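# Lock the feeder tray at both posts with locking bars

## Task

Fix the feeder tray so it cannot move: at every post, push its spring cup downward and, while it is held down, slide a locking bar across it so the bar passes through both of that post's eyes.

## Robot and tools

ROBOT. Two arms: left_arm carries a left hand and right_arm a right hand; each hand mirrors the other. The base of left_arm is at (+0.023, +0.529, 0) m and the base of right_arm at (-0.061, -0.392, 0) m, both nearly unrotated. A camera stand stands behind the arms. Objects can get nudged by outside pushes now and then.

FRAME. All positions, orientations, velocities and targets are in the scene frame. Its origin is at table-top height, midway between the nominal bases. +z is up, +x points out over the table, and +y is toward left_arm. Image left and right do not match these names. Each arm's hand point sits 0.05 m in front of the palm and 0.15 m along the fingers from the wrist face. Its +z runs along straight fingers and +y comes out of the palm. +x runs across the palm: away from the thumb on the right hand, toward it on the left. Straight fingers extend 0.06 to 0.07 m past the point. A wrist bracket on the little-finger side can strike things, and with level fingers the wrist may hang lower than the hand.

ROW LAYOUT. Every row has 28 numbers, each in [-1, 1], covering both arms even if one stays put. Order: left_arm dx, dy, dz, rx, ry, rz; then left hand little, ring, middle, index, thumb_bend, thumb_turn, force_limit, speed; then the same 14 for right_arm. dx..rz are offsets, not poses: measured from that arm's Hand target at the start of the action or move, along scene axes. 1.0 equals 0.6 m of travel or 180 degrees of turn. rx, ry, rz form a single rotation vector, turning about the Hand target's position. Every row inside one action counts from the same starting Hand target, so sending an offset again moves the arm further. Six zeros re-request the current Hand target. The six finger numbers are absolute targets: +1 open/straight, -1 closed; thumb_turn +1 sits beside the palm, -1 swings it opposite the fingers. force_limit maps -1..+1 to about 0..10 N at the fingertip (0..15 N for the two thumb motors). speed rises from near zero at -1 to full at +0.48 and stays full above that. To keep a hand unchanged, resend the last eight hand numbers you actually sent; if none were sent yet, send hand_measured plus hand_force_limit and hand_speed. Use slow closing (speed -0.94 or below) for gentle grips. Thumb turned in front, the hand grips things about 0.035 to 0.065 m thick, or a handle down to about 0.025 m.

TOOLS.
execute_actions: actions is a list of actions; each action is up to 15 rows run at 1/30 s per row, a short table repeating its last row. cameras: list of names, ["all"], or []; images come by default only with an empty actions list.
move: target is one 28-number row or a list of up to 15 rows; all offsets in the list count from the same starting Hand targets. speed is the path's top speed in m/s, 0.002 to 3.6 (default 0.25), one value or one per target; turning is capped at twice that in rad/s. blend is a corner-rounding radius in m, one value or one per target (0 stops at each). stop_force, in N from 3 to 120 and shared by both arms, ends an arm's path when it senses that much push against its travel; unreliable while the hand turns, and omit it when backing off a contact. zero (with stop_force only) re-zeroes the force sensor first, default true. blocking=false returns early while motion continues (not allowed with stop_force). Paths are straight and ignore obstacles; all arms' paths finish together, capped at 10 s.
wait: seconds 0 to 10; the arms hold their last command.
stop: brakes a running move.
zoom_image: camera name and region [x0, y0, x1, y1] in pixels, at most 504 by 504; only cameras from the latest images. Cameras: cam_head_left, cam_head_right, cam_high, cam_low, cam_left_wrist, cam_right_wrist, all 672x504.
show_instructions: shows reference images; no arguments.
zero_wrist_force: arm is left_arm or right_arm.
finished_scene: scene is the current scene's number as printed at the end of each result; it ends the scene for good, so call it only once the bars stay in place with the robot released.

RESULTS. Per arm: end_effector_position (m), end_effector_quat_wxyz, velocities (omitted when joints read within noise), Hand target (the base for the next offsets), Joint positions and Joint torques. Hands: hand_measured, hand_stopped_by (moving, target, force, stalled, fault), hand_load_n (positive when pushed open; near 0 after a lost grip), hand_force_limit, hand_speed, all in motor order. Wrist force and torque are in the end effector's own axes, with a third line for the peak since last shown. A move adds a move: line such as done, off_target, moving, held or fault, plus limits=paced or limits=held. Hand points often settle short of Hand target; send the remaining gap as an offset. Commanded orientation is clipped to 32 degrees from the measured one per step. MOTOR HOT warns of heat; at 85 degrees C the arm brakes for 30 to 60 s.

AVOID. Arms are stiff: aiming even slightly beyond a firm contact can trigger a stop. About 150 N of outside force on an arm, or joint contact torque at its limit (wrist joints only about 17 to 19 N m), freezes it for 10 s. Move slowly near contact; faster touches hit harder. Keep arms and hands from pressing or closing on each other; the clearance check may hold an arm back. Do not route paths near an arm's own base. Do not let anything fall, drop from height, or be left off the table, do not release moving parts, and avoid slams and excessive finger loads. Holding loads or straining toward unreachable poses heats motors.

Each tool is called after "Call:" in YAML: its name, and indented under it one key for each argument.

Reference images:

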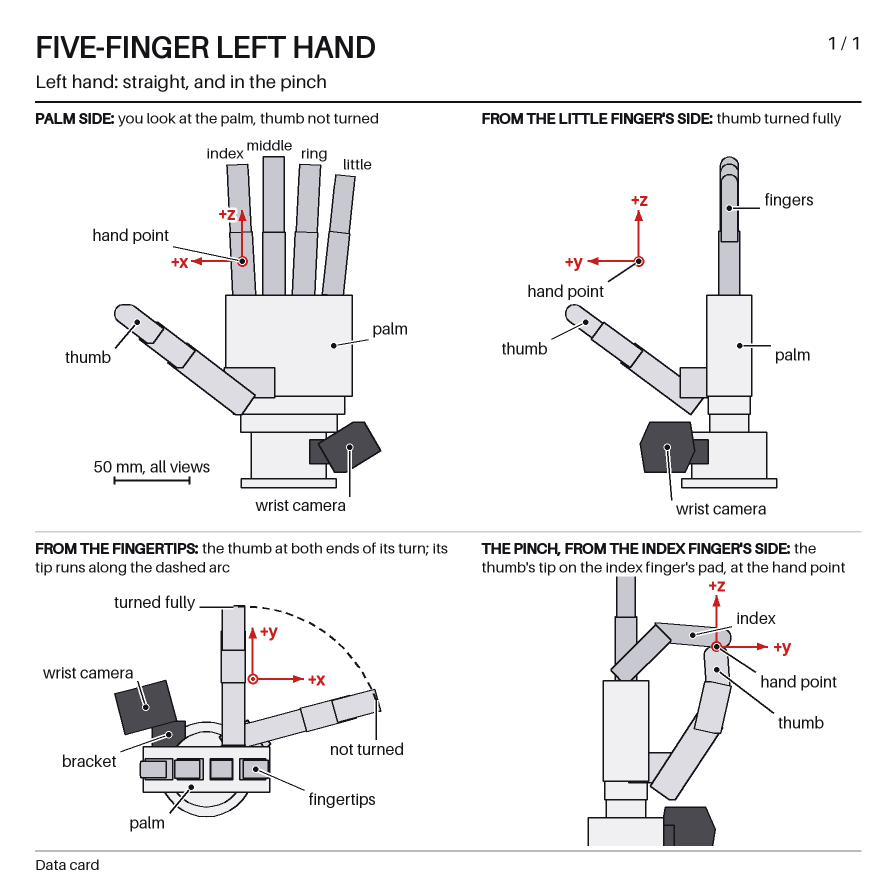

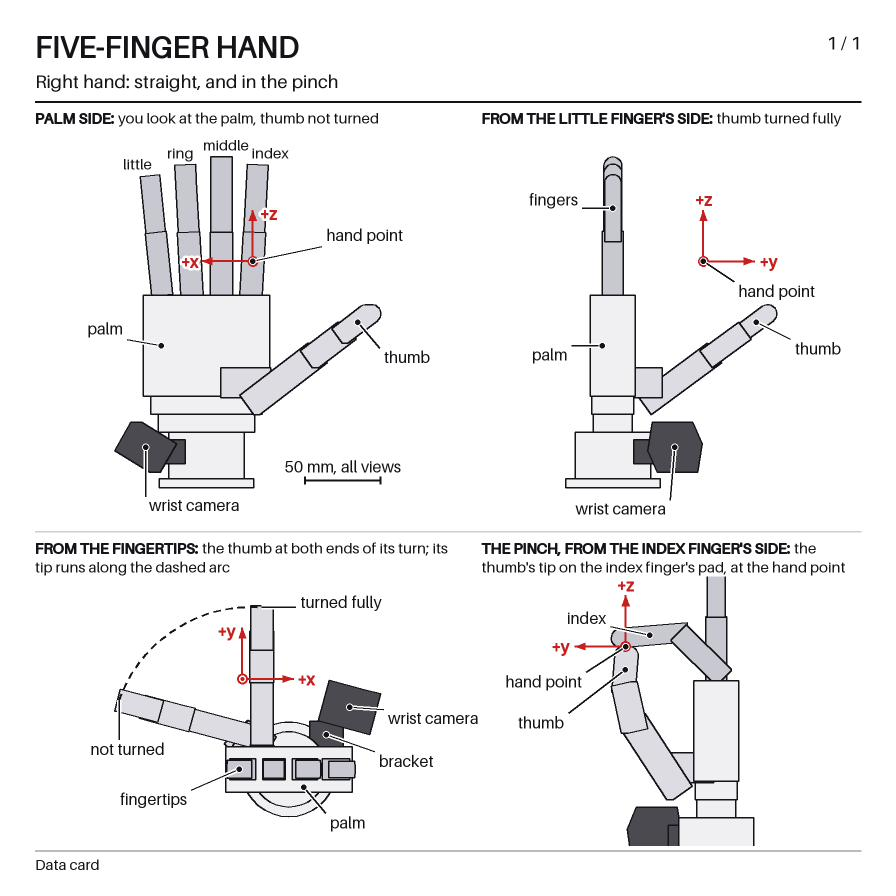

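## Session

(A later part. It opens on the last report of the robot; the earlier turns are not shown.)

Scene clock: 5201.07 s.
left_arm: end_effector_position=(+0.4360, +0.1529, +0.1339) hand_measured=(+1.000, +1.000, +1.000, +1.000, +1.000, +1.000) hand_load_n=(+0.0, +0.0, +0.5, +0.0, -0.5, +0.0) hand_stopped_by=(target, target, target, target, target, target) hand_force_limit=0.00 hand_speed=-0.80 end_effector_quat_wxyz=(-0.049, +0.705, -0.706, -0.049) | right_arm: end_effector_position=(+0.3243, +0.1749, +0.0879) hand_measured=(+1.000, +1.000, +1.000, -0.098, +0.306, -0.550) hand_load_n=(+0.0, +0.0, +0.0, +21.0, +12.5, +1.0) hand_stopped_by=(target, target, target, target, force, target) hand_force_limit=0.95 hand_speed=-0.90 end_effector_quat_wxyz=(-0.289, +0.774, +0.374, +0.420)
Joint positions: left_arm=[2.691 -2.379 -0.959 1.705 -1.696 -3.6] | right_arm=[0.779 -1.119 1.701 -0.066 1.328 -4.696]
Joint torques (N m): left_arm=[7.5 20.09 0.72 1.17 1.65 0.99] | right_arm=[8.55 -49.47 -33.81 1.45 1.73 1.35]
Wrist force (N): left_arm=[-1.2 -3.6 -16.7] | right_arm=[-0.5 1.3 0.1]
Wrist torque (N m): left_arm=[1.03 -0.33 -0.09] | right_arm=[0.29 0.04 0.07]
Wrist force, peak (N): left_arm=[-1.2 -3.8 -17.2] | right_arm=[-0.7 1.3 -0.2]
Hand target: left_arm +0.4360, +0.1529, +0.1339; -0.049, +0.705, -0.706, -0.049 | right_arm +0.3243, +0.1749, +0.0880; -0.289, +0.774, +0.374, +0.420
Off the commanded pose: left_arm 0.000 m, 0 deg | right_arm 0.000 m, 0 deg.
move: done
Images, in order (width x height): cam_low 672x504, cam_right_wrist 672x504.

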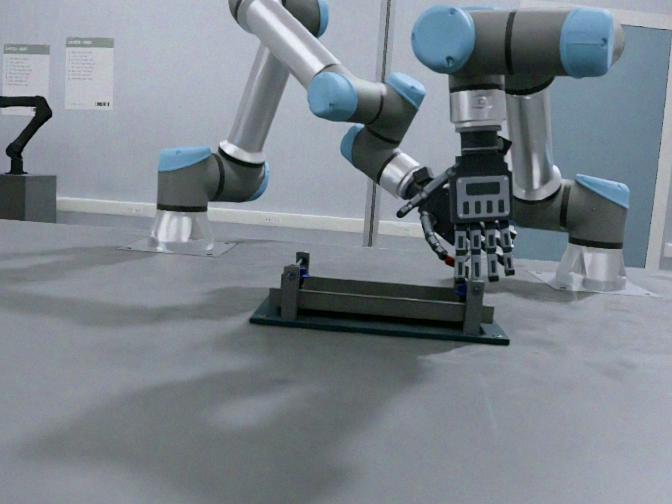

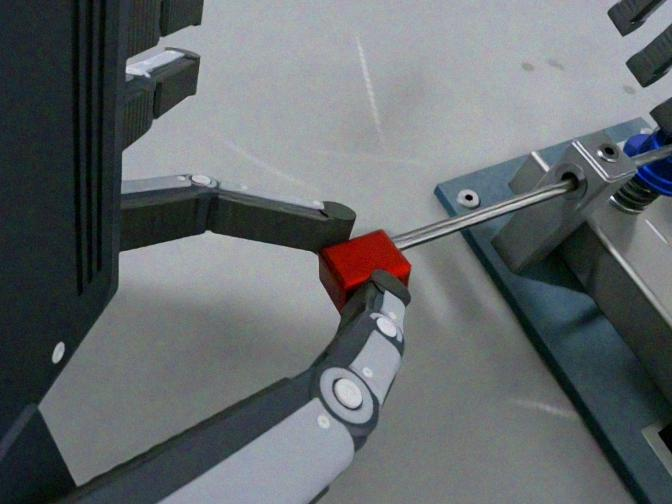

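Call:
wait:
  seconds: 0
  cameras: ["cam_low","cam_right_wrist"]

Call:
zoom_image:
  camera: "cam_low"
  region: [448, 255, 484, 300]

Call:
zoom_image:
  camera: "cam_right_wrist"
  region: [530, 140, 620, 220]

Scene clock: 5245.53 s.
left_arm: end_effector_position=(+0.4360, +0.1529, +0.1339) hand_measured=(+1.000, +1.000, +1.000, +1.000, +1.000, +1.000) hand_load_n=(+0.0, +0.0, +0.0, +0.0, +0.0, +0.0) hand_stopped_by=(target, target, target, target, target, target) hand_force_limit=0.00 hand_speed=-0.80 end_effector_quat_wxyz=(-0.049, +0.705, -0.706, -0.049) | right_arm: end_effector_position=(+0.3243, +0.1749, +0.0880) hand_measured=(+1.000, +1.000, +1.000, -0.098, +0.306, -0.550) hand_load_n=(+0.0, +0.0, +0.0, +20.5, +12.5, +1.0) hand_stopped_by=(target, target, target, target, force, target) hand_force_limit=0.95 hand_speed=-0.90 end_effector_quat_wxyz=(-0.289, +0.774, +0.374, +0.420)
Joint positions: left_arm=[2.691 -2.379 -0.959 1.705 -1.696 -3.6] | right_arm=[0.779 -1.119 1.7 -0.065 1.329 -4.696]
Joint torques (N m): left_arm=[8.26 20.42 -0.48 1.1 1.69 0.97] | right_arm=[7.84 -49.37 -34.1 1.33 1.7 1.43]
Wrist force (N): left_arm=[-1.2 -3.6 -17.0] | right_arm=[-0.4 1.1 0.0]
Wrist torque (N m): left_arm=[1.03 -0.33 -0.10] | right_arm=[0.27 0.03 0.07]
Wrist force, peak (N): left_arm=[-1.2 -3.6 -17.2] | right_arm=[-0.9 1.5 0.2]
Hand target: left_arm +0.4360, +0.1529, +0.1339; -0.049, +0.705, -0.706, -0.049 | right_arm +0.3243, +0.1749, +0.0880; -0.289, +0.774, +0.374, +0.420
Off the commanded pose: left_arm 0.000 m, 0 deg | right_arm 0.000 m, 0 deg.
Images, in order (width x height): cam_low 672x504, cam_right_wrist 672x504.

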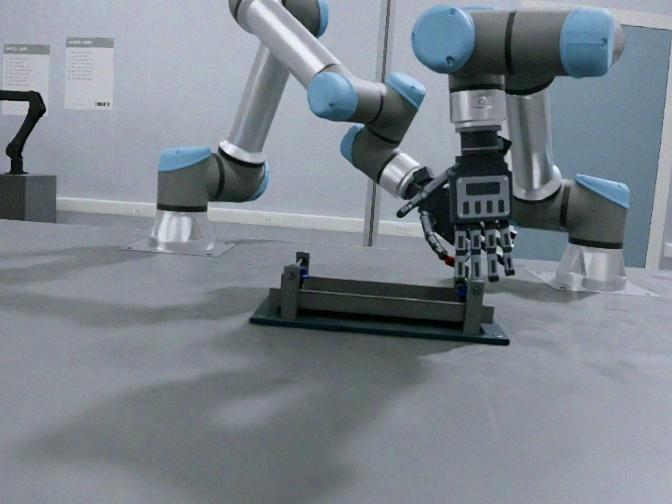

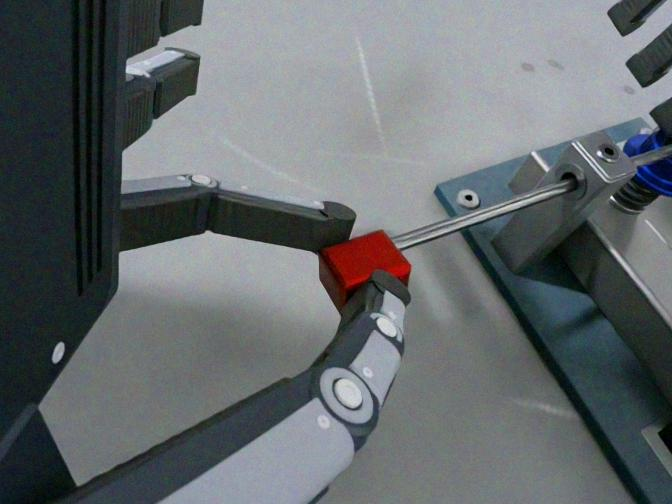

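Scaled by 11.200 from the camera's 672x504 image, which has a finer 960x720 frame.

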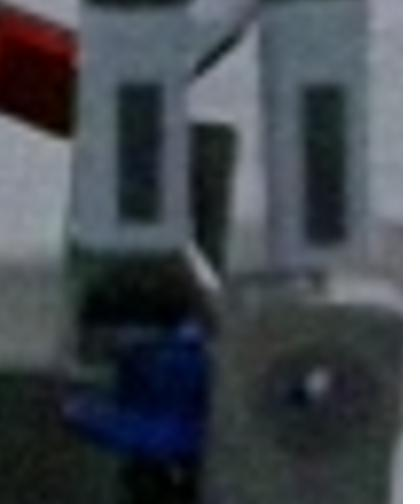

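Scaled by 5.600 from the camera's 672x504 image, which has a finer 960x720 frame.

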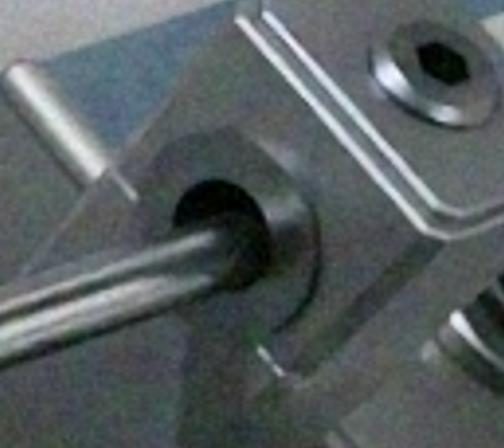

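Call:
zoom_image:
  camera: "cam_low"
  region: [466, 276, 490, 300]

Call:
zoom_image:
  camera: "cam_low"
  region: [460, 266, 476, 286]

Scaled by 21.000 from the camera's 672x504 image, which has a finer 960x720 frame.

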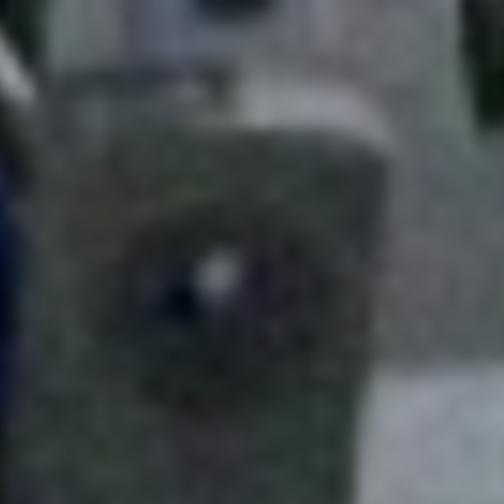

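Scaled by 25.200 from the camera's 672x504 image, which has a finer 960x720 frame.

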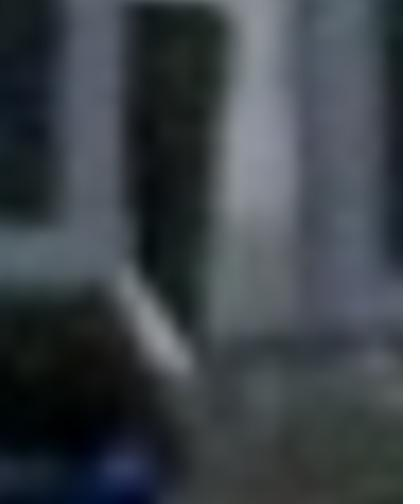

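Call:
wait:
  seconds: 0
  cameras: ["cam_left_wrist","cam_high","cam_low"]

Scene clock: 5278.60 s.
left_arm: end_effector_position=(+0.4360, +0.1529, +0.1339) hand_measured=(+1.000, +1.000, +1.000, +1.000, +1.000, +1.000) hand_load_n=(+0.0, +0.0, +0.5, +0.0, +0.0, +0.0) hand_stopped_by=(target, target, target, target, target, target) hand_force_limit=0.00 hand_speed=-0.80 end_effector_quat_wxyz=(-0.049, +0.705, -0.706, -0.049) | right_arm: end_effector_position=(+0.3243, +0.1749, +0.0880) hand_measured=(+1.000, +1.000, +1.000, -0.098, +0.306, -0.550) hand_load_n=(+0.0, -0.5, +0.0, +20.5, +12.5, +1.0) hand_stopped_by=(target, target, target, target, force, target) hand_force_limit=0.95 hand_speed=-0.90 end_effector_quat_wxyz=(-0.289, +0.774, +0.374, +0.420)
Joint positions: left_arm=[2.691 -2.379 -0.959 1.705 -1.696 -3.6] | right_arm=[0.779 -1.119 1.7 -0.065 1.329 -4.696]
Joint torques (N m): left_arm=[8.21 20.25 -0.16 1.29 1.64 0.85] | right_arm=[8.67 -49.25 -33.8 1.37 1.7 1.25]
Wrist force (N): left_arm=[-1.2 -3.6 -16.7] | right_arm=[-0.8 1.2 0.2]
Wrist torque (N m): left_arm=[1.03 -0.33 -0.10] | right_arm=[0.27 0.07 0.05]
Wrist force, peak (N): left_arm=[-1.3 -3.6 -17.2] | right_arm=[-0.8 1.4 -0.2]
Hand target: left_arm +0.4360, +0.1529, +0.1339; -0.049, +0.705, -0.706, -0.049 | right_arm +0.3243, +0.1749, +0.0880; -0.289, +0.774, +0.374, +0.420
Off the commanded pose: left_arm 0.000 m, 0 deg | right_arm 0.000 m, 0 deg.
Images, in order (width x height): cam_high 672x504, cam_low 672x504, cam_left_wrist 672x504.

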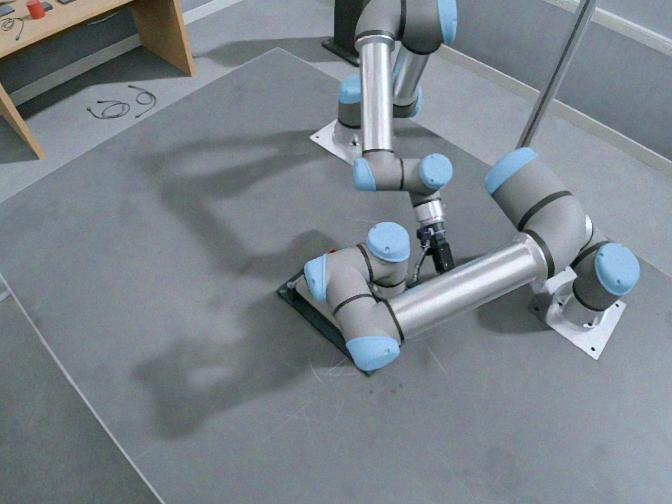

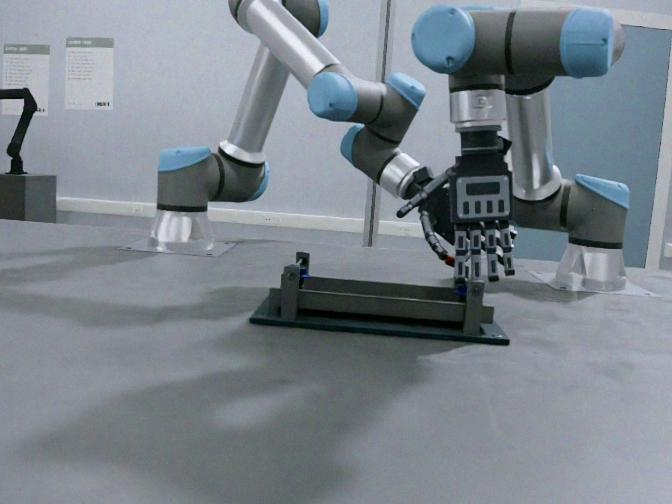

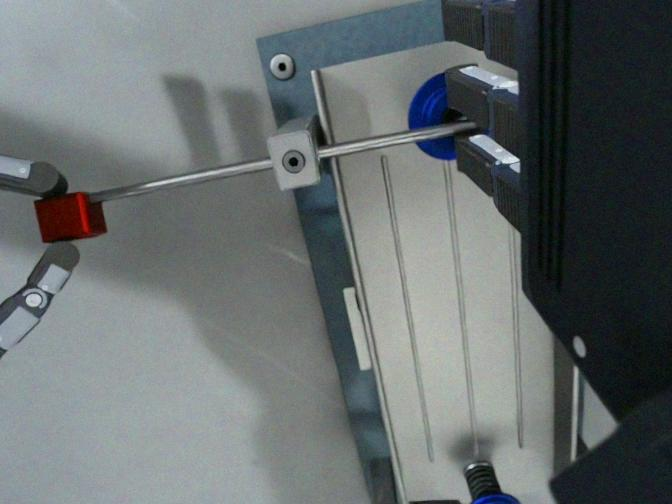

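Call:
move:
  target: [0,0,0,0,0,0,1,1,1,1,1,1,0,-0.8,0,-0.0028,-0.0043,0,-0.0094,0.0044,1,1,1,-0.1,0.1,-0.55,0.95,-0.9]
  speed: 0.02
  cameras: ["cam_left_wrist","cam_low","cam_right_wrist"]

Call:
zoom_image:
  camera: "cam_low"
  region: [460, 266, 476, 286]

Call:
zoom_image:
  camera: "cam_right_wrist"
  region: [530, 140, 620, 220]

Scene clock: 5307.63 s.
left_arm: end_effector_position=(+0.4360, +0.1529, +0.1339) hand_measured=(+1.000, +1.000, +1.000, +1.000, +1.000, +1.000) hand_load_n=(+0.0, +0.0, +0.5, +0.0, +0.0, +0.0) hand_stopped_by=(target, target, target, target, target, target) hand_force_limit=0.00 hand_speed=-0.80 end_effector_quat_wxyz=(-0.049, +0.705, -0.706, -0.049) | right_arm: end_effector_position=(+0.3243, +0.1733, +0.0855) hand_measured=(+1.000, +1.000, +1.000, -0.098, +0.306, -0.550) hand_load_n=(+0.0, +0.0, +0.0, +20.5, +13.0, +0.0) hand_stopped_by=(target, target, target, target, force, target) hand_force_limit=0.95 hand_speed=-0.90 end_effector_quat_wxyz=(-0.286, +0.765, +0.384, +0.430)
Joint positions: left_arm=[2.691 -2.379 -0.959 1.705 -1.696 -3.6] | right_arm=[0.777 -1.122 1.725 -0.101 1.325 -4.722]
Joint torques (N m): left_arm=[7.2 19.89 -0.33 1.22 1.58 0.96] | right_arm=[-9.61 -49.19 -1.65 -1.56 -2.21 -1.87]
Wrist force (N): left_arm=[-1.1 -3.7 -16.6] | right_arm=[-0.3 0.7 0.0]
Wrist torque (N m): left_arm=[1.02 -0.36 -0.08] | right_arm=[0.29 0.03 0.06]
Wrist force, peak (N): left_arm=[-1.4 -3.5 -17.3] | right_arm=[-0.7 1.5 0.2]
Hand target: left_arm +0.4360, +0.1529, +0.1339; -0.049, +0.705, -0.706, -0.049 | right_arm +0.3243, +0.1733, +0.0854; -0.286, +0.765, +0.384, +0.430
Off the commanded pose: left_arm 0.000 m, 0 deg | right_arm 0.000 m, 0 deg.
move: done
Images, in order (width x height): cam_low 672x504, cam_left_wrist 672x504, cam_right_wrist 672x504.

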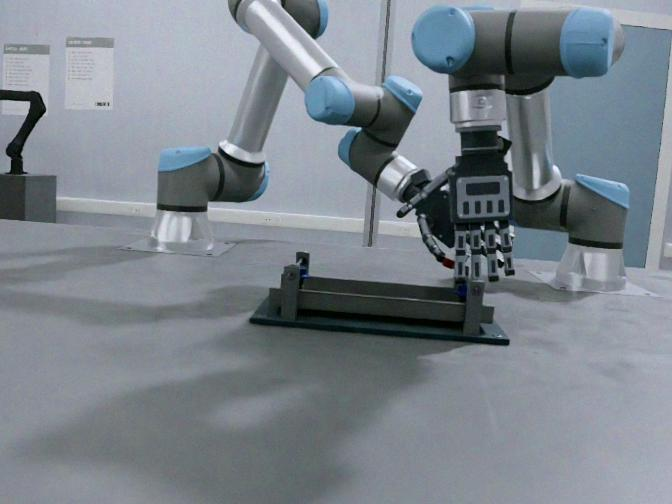

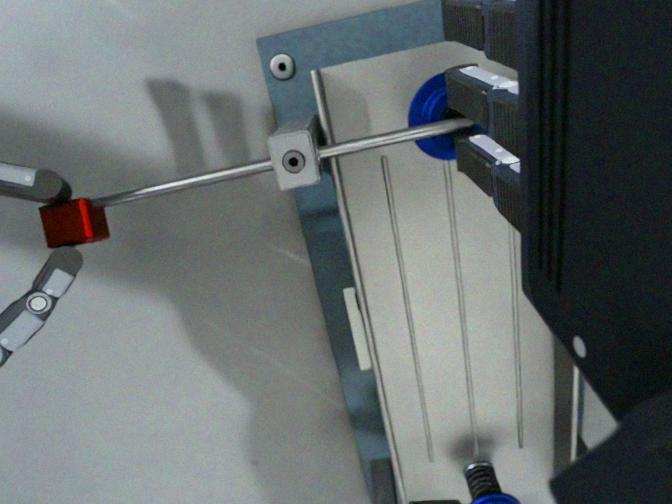

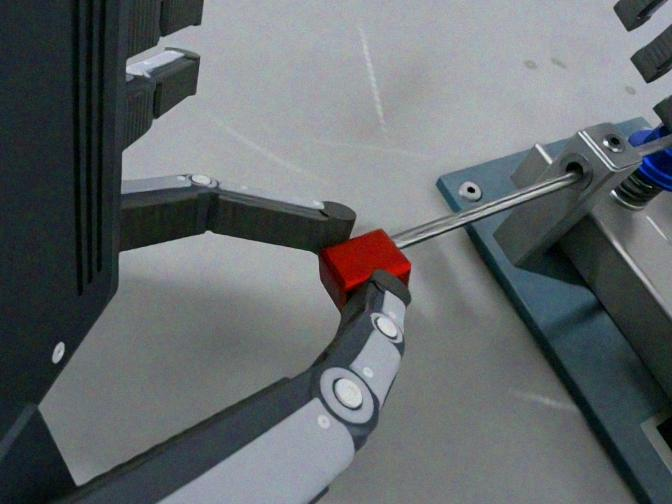

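Scaled by 25.200 from the camera's 672x504 image, which has a finer 960x720 frame.

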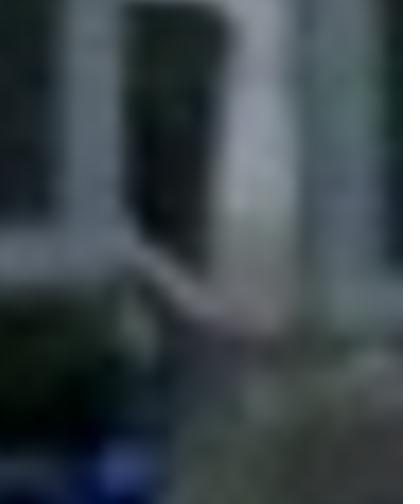

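Scaled by 5.600 from the camera's 672x504 image, which has a finer 960x720 frame.

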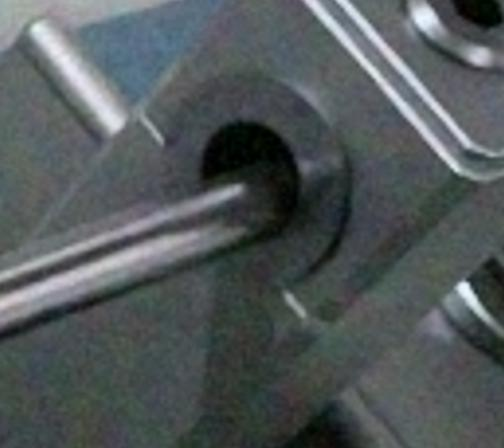

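Call:
move:
  target: [0,0,0,0,0,0,1,1,1,1,1,1,0,-0.8,0.0417,-0.0026,0,0,0,0,1,1,1,-0.1,0.1,-0.55,0.95,-0.9]
  speed: 0.02
  stop_force: 4
  cameras: ["cam_left_wrist","cam_low","cam_right_wrist"]

Call:
zoom_image:
  camera: "cam_low"
  region: [460, 266, 476, 286]

Call:
zoom_image:
  camera: "cam_low"
  region: [466, 276, 490, 300]

Call:
zoom_image:
  camera: "cam_right_wrist"
  region: [490, 140, 580, 220]

Scene clock: 5348.63 s.
left_arm: end_effector_position=(+0.4360, +0.1529, +0.1339) hand_measured=(+1.000, +1.000, +1.000, +1.000, +1.000, +1.000) hand_load_n=(+0.0, +0.0, +0.5, +0.0, +0.0, -0.5) hand_stopped_by=(target, target, target, target, target, target) hand_force_limit=0.00 hand_speed=-0.80 end_effector_quat_wxyz=(-0.049, +0.705, -0.706, -0.049) | right_arm: end_effector_position=(+0.3494, +0.1717, +0.0854) hand_measured=(+1.000, +1.000, +1.000, -0.098, +0.306, -0.550) hand_load_n=(+0.0, +0.0, +0.0, +20.5, +12.5, +1.0) hand_stopped_by=(target, target, target, target, force, target) hand_force_limit=0.95 hand_speed=-0.90 end_effector_quat_wxyz=(-0.286, +0.765, +0.384, +0.430)
Joint positions: left_arm=[2.691 -2.379 -0.959 1.705 -1.696 -3.6] | right_arm=[0.738 -1.098 1.687 -0.082 1.29 -4.742]
Joint torques (N m): left_arm=[8.1 20.73 0.14 1.22 1.71 1] | right_arm=[-9.28 -17.61 -33.89 1.35 -2.33 -1.85]
Wrist force (N): left_arm=[-1.2 -3.5 -16.7] | right_arm=[-0.4 0.8 0.2]
Wrist torque (N m): left_arm=[1.05 -0.33 -0.10] | right_arm=[0.25 0.02 0.06]
Wrist force, peak (N): left_arm=[-1.2 -3.5 -17.3] | right_arm=[-0.5 1.1 0.2]
Hand target: left_arm +0.4360, +0.1529, +0.1339; -0.049, +0.705, -0.706, -0.049 | right_arm +0.3494, +0.1717, +0.0854; -0.286, +0.765, +0.384, +0.430
Off the commanded pose: left_arm 0.000 m, 0 deg | right_arm 0.000 m, 0 deg.
move: done
Images, in order (width x height): cam_low 672x504, cam_left_wrist 672x504, cam_right_wrist 672x504.

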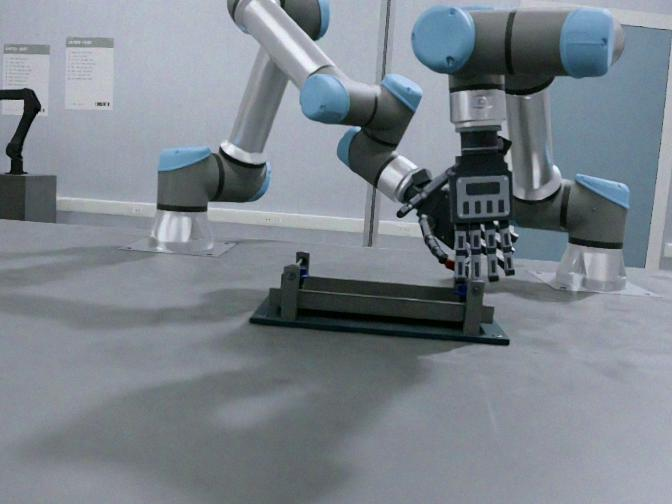

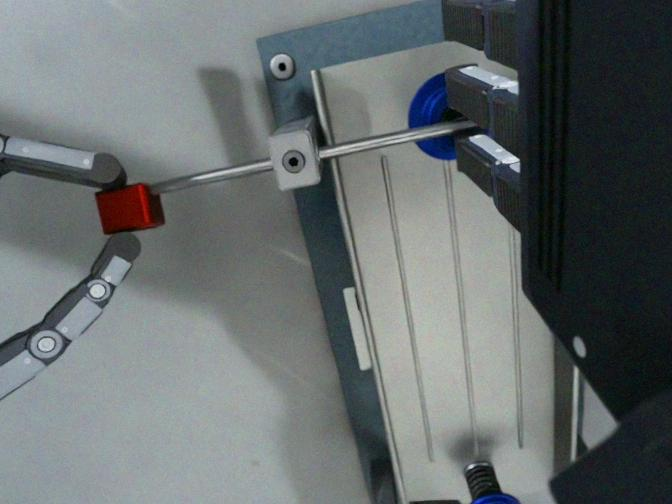

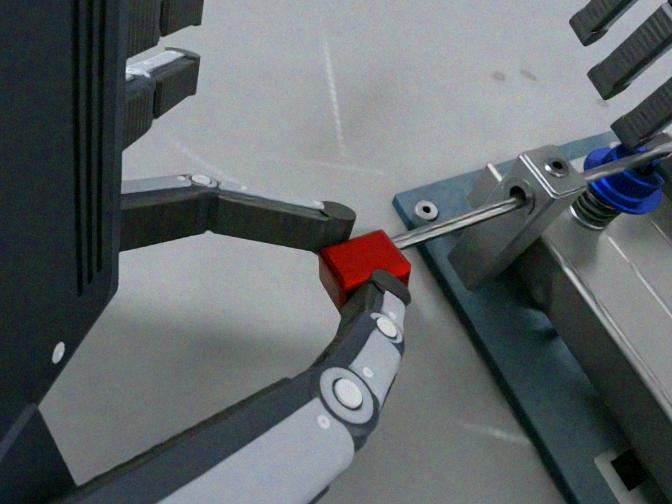

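Scaled by 25.200 from the camera's 672x504 image, which has a finer 960x720 frame.

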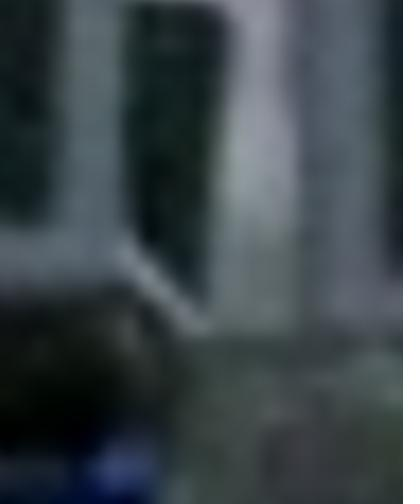

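Scaled by 21.000 from the camera's 672x504 image, which has a finer 960x720 frame.

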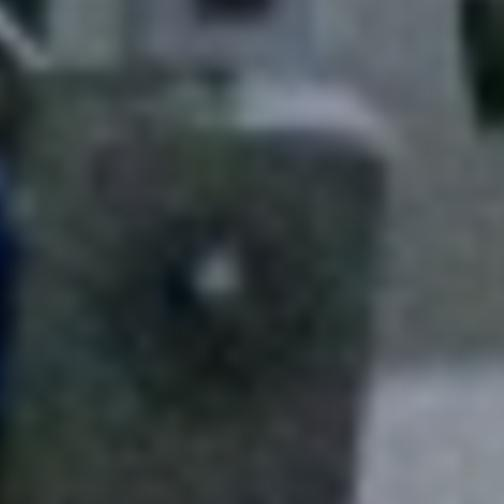

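Scaled by 5.600 from the camera's 672x504 image, which has a finer 960x720 frame.

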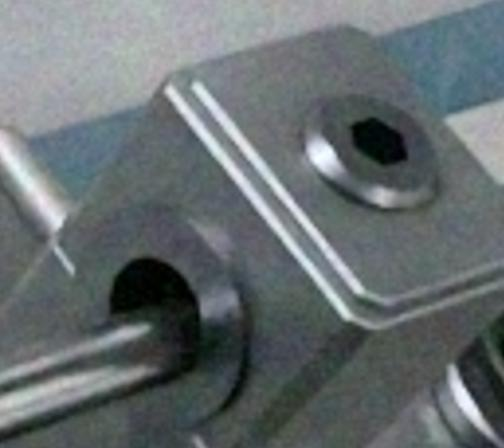

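Call:
move:
  target: [0,0,0,0,0,0,1,1,1,1,1,1,0,-0.8,0.035,-0.0021,0,0,0,0,1,1,1,-0.1,0.1,-0.55,0.95,-0.9]
  speed: 0.02
  stop_force: 4
  cameras: ["cam_low","cam_right_wrist"]

Call:
zoom_image:
  camera: "cam_low"
  region: [460, 266, 476, 286]

Call:
zoom_image:
  camera: "cam_low"
  region: [466, 276, 490, 300]

Call:
zoom_image:
  camera: "cam_right_wrist"
  region: [460, 140, 550, 220]

Scene clock: 5362.80 s.
left_arm: end_effector_position=(+0.4360, +0.1529, +0.1339) hand_measured=(+1.000, +1.000, +1.000, +1.000, +1.000, +1.000) hand_load_n=(+0.0, +0.0, +0.5, +0.0, +0.0, +0.0) hand_stopped_by=(target, target, target, target, target, target) hand_force_limit=0.00 hand_speed=-0.80 end_effector_quat_wxyz=(-0.049, +0.705, -0.706, -0.049) | right_arm: end_effector_position=(+0.3704, +0.1704, +0.0854) hand_measured=(+1.000, +1.000, +1.000, -0.098, +0.306, -0.550) hand_load_n=(+0.0, +0.0, +0.0, +20.5, +13.0, +0.5) hand_stopped_by=(target, target, target, target, force, target) hand_force_limit=0.95 hand_speed=-0.90 end_effector_quat_wxyz=(-0.286, +0.765, +0.384, +0.430)
Joint positions: left_arm=[2.691 -2.379 -0.959 1.705 -1.696 -3.6] | right_arm=[0.707 -1.075 1.651 -0.065 1.263 -4.758]
Joint torques (N m): left_arm=[7.23 20.84 0.31 1.34 1.61 1.01] | right_arm=[-9.38 -17.66 -34.08 1.34 -2.27 -1.98]
Wrist force (N): left_arm=[-1.5 -3.6 -17.1] | right_arm=[-0.7 0.8 0.0]
Wrist torque (N m): left_arm=[1.04 -0.30 -0.11] | right_arm=[0.26 0.07 0.05]
Wrist force, peak (N): left_arm=[-1.3 -3.6 -17.2] | right_arm=[-0.7 0.9 0.2]
Hand target: left_arm +0.4360, +0.1529, +0.1339; -0.049, +0.705, -0.706, -0.049 | right_arm +0.3704, +0.1704, +0.0854; -0.286, +0.765, +0.384, +0.430
Off the commanded pose: left_arm 0.000 m, 0 deg | right_arm 0.000 m, 0 deg.
move: done
Images, in order (width x height): cam_low 672x504, cam_right_wrist 672x504.

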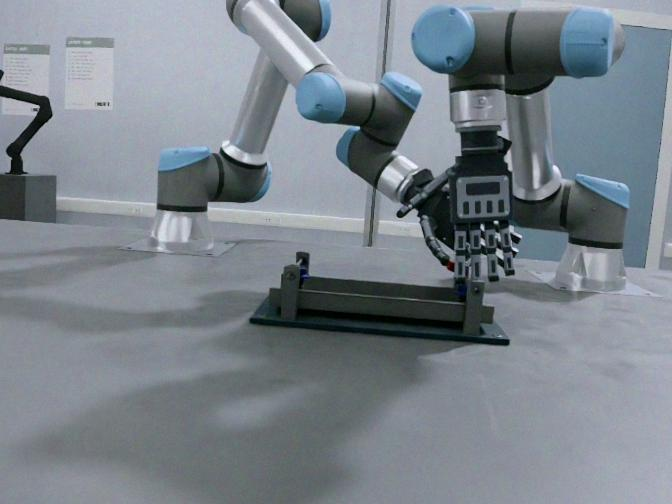

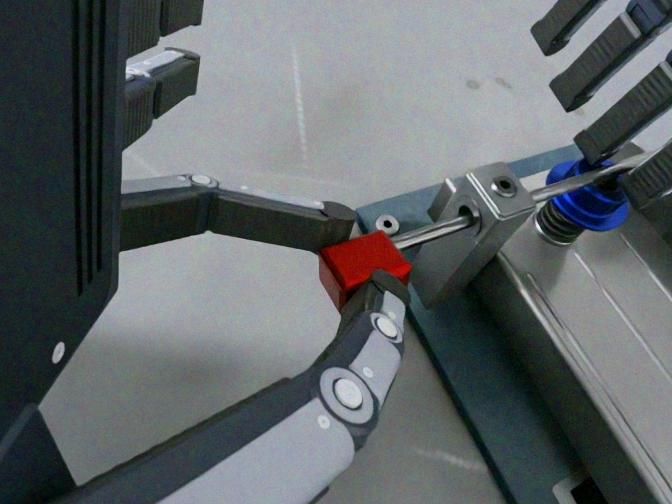

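Scaled by 25.200 from the camera's 672x504 image, which has a finer 960x720 frame.

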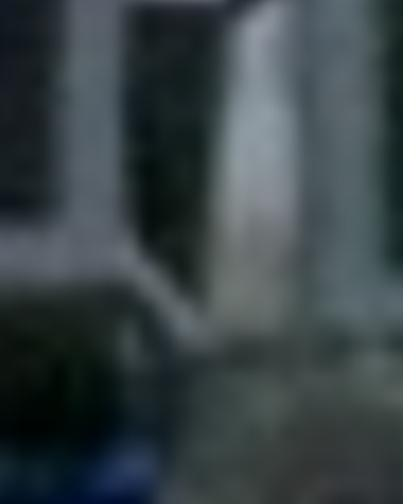

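Scaled by 21.000 from the camera's 672x504 image, which has a finer 960x720 frame.

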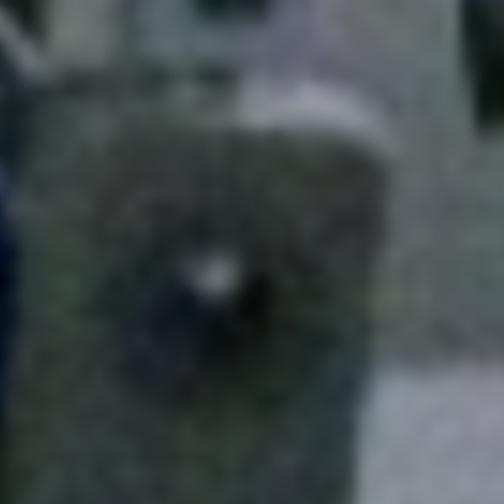

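Scaled by 5.600 from the camera's 672x504 image, which has a finer 960x720 frame.

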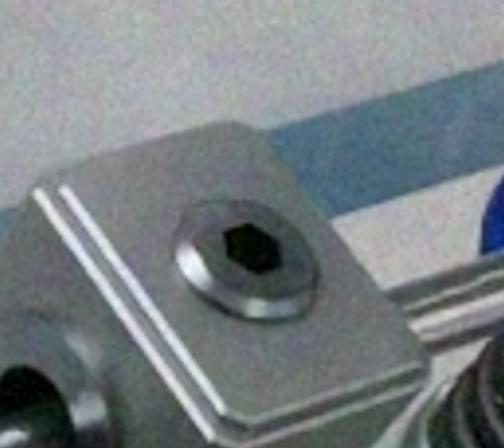

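Call:
move:
  target: [0,0,0,0,0,0,1,1,1,1,1,1,0,-0.8,0.0167,-0.0010,0,0,0,0,1,1,1,-0.1,0.1,-0.55,0.95,-0.9]
  speed: 0.02
  stop_force: 3
  cameras: ["cam_low","cam_right_wrist"]

Call:
zoom_image:
  camera: "cam_low"
  region: [460, 266, 476, 286]

Call:
zoom_image:
  camera: "cam_low"
  region: [466, 276, 490, 300]

Call:
zoom_image:
  camera: "cam_right_wrist"
  region: [410, 160, 500, 240]

Scene clock: 5372.67 s.
left_arm: end_effector_position=(+0.4360, +0.1529, +0.1339) hand_measured=(+1.000, +1.000, +1.000, +1.000, +1.000, +1.000) hand_load_n=(+0.0, +0.0, +0.5, +0.0, +0.0, +0.0) hand_stopped_by=(target, target, target, target, target, target) hand_force_limit=0.00 hand_speed=-0.80 end_effector_quat_wxyz=(-0.049, +0.705, -0.706, -0.049) | right_arm: end_effector_position=(+0.3804, +0.1698, +0.0854) hand_measured=(+1.000, +1.000, +1.000, -0.098, +0.306, -0.550) hand_load_n=(+0.0, +0.0, +0.0, +20.0, +12.5, +0.5) hand_stopped_by=(target, target, target, target, force, target) hand_force_limit=0.95 hand_speed=-0.90 end_effector_quat_wxyz=(-0.286, +0.765, +0.384, +0.430)
Joint positions: left_arm=[2.691 -2.379 -0.959 1.705 -1.696 -3.6] | right_arm=[0.693 -1.064 1.633 -0.056 1.251 -4.765]
Joint torques (N m): left_arm=[7.85 20.41 0.12 1.16 1.66 1.07] | right_arm=[-10.09 -18.13 -34.48 1.42 -2.39 -1.94]
Wrist force (N): left_arm=[-1.2 -3.5 -17.0] | right_arm=[0.0 0.4 -0.1]
Wrist torque (N m): left_arm=[1.04 -0.33 -0.09] | right_arm=[0.21 0.00 0.07]
Wrist force, peak (N): left_arm=[-1.3 -3.6 -17.2] | right_arm=[-0.5 1.1 0.0]
Hand target: left_arm +0.4360, +0.1529, +0.1339; -0.049, +0.705, -0.706, -0.049 | right_arm +0.3804, +0.1698, +0.0854; -0.286, +0.765, +0.384, +0.430
Off the commanded pose: left_arm 0.000 m, 0 deg | right_arm 0.000 m, 0 deg.
move: done
Images, in order (width x height): cam_low 672x504, cam_right_wrist 672x504.

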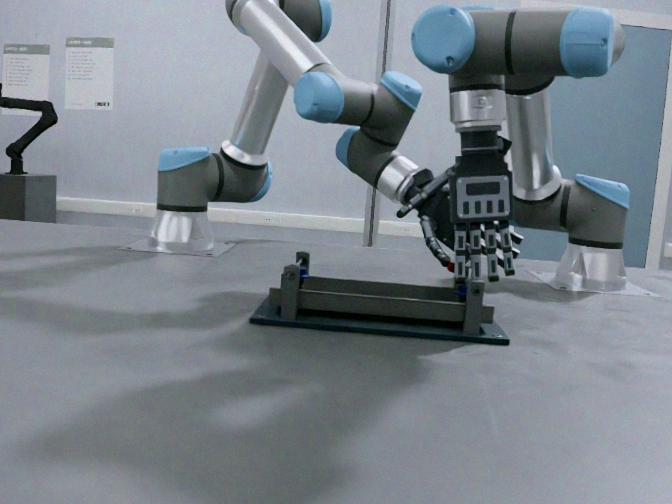

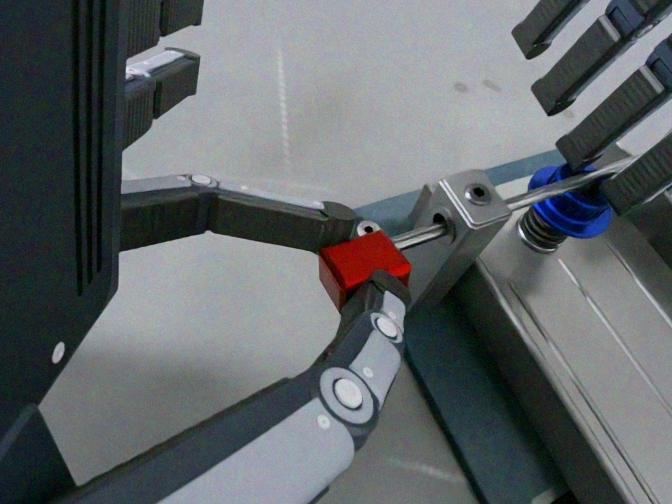

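Scaled by 25.200 from the camera's 672x504 image, which has a finer 960x720 frame.

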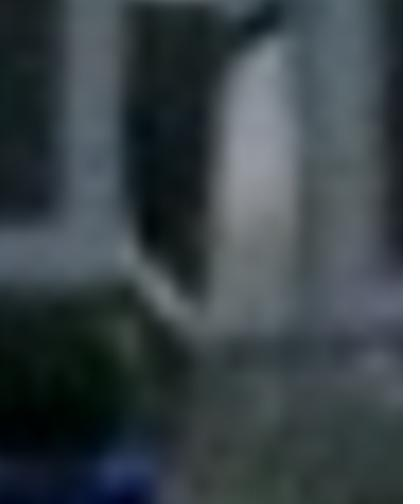

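Scaled by 21.000 from the camera's 672x504 image, which has a finer 960x720 frame.

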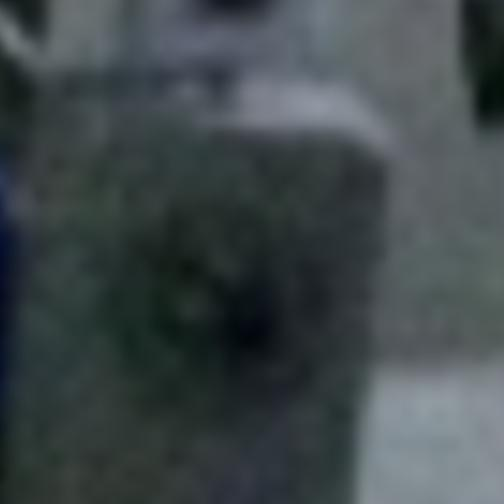

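Scaled by 5.600 from the camera's 672x504 image, which has a finer 960x720 frame.

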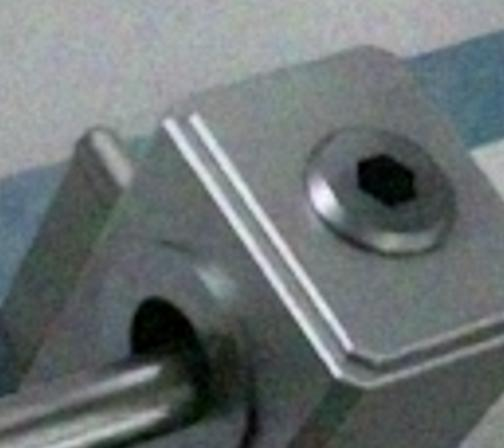

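Call:
move:
  target: [0,0,0,0,0,0,1,1,1,1,1,1,0,-0.8,0.0167,-0.0010,0,0,0,0,1,1,1,-0.1,0.1,-0.55,0.95,-0.9]
  speed: 0.02
  stop_force: 4
  cameras: ["cam_low","cam_right_wrist"]

Call:
zoom_image:
  camera: "cam_low"
  region: [466, 276, 490, 300]

Call:
zoom_image:
  camera: "cam_right_wrist"
  region: [350, 170, 460, 270]

Scene clock: 5383.83 s.
left_arm: end_effector_position=(+0.4360, +0.1529, +0.1339) hand_measured=(+1.000, +1.000, +1.000, +1.000, +1.000, +1.000) hand_load_n=(+0.0, +0.0, +0.5, +0.0, +0.0, +0.0) hand_stopped_by=(target, target, target, target, target, target) hand_force_limit=0.00 hand_speed=-0.80 end_effector_quat_wxyz=(-0.049, +0.705, -0.706, -0.049) | right_arm: end_effector_position=(+0.3904, +0.1692, +0.0854) hand_measured=(+1.000, +1.000, +1.000, -0.098, +0.306, -0.550) hand_load_n=(-0.5, +0.0, +0.0, +20.5, +12.5, +0.5) hand_stopped_by=(target, target, target, target, force, target) hand_force_limit=0.95 hand_speed=-0.90 end_effector_quat_wxyz=(-0.286, +0.765, +0.384, +0.430)
Joint positions: left_arm=[2.691 -2.379 -0.959 1.705 -1.696 -3.6] | right_arm=[0.679 -1.052 1.615 -0.047 1.239 -4.772]
Joint torques (N m): left_arm=[8.22 20.72 0.12 1.19 1.66 0.92] | right_arm=[-10 -18.34 -34.34 1.38 -2.32 -1.96]
Wrist force (N): left_arm=[-1.2 -3.6 -16.9] | right_arm=[0.0 0.5 -0.4]
Wrist torque (N m): left_arm=[1.04 -0.33 -0.10] | right_arm=[0.26 0.03 0.06]
Wrist force, peak (N): left_arm=[-1.2 -3.5 -17.2] | right_arm=[-0.5 0.9 -0.3]
Hand target: left_arm +0.4360, +0.1529, +0.1339; -0.049, +0.705, -0.706, -0.049 | right_arm +0.3904, +0.1692, +0.0854; -0.286, +0.765, +0.384, +0.430
Off the commanded pose: left_arm 0.000 m, 0 deg | right_arm 0.000 m, 0 deg.
move: done
Images, in order (width x height): cam_low 672x504, cam_right_wrist 672x504.

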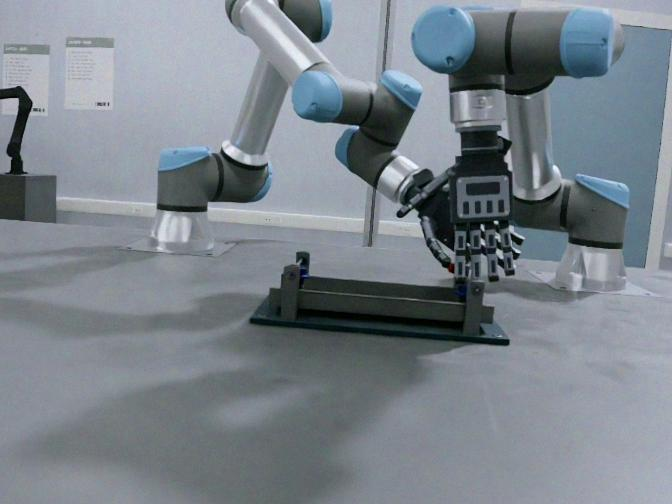

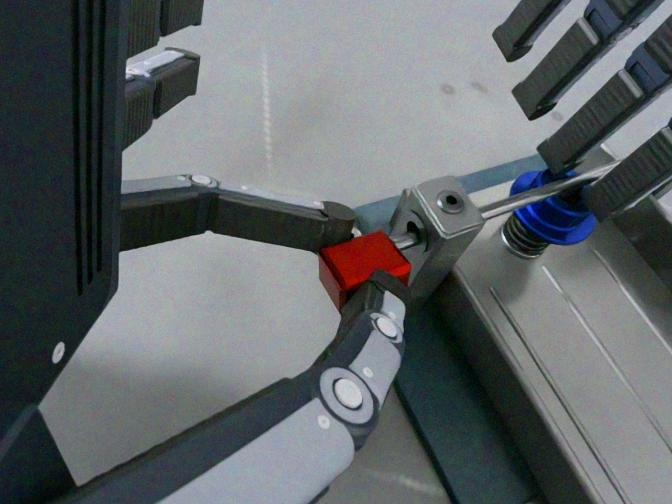

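Scaled by 21.000 from the camera's 672x504 image, which has a finer 960x720 frame.

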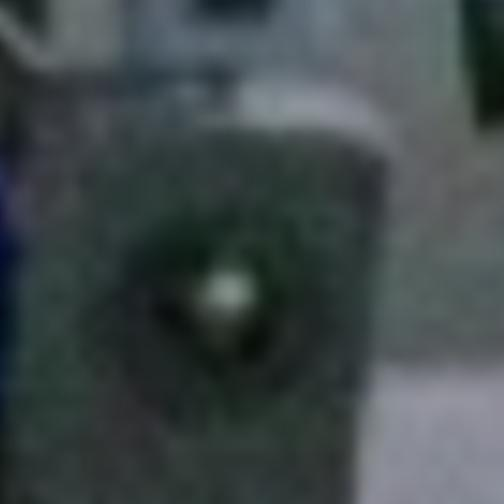

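Scaled by 4.582 from the camera's 672x504 image, which has a finer 960x720 frame.

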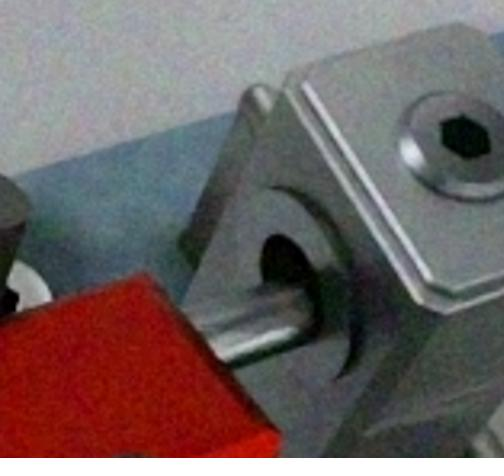

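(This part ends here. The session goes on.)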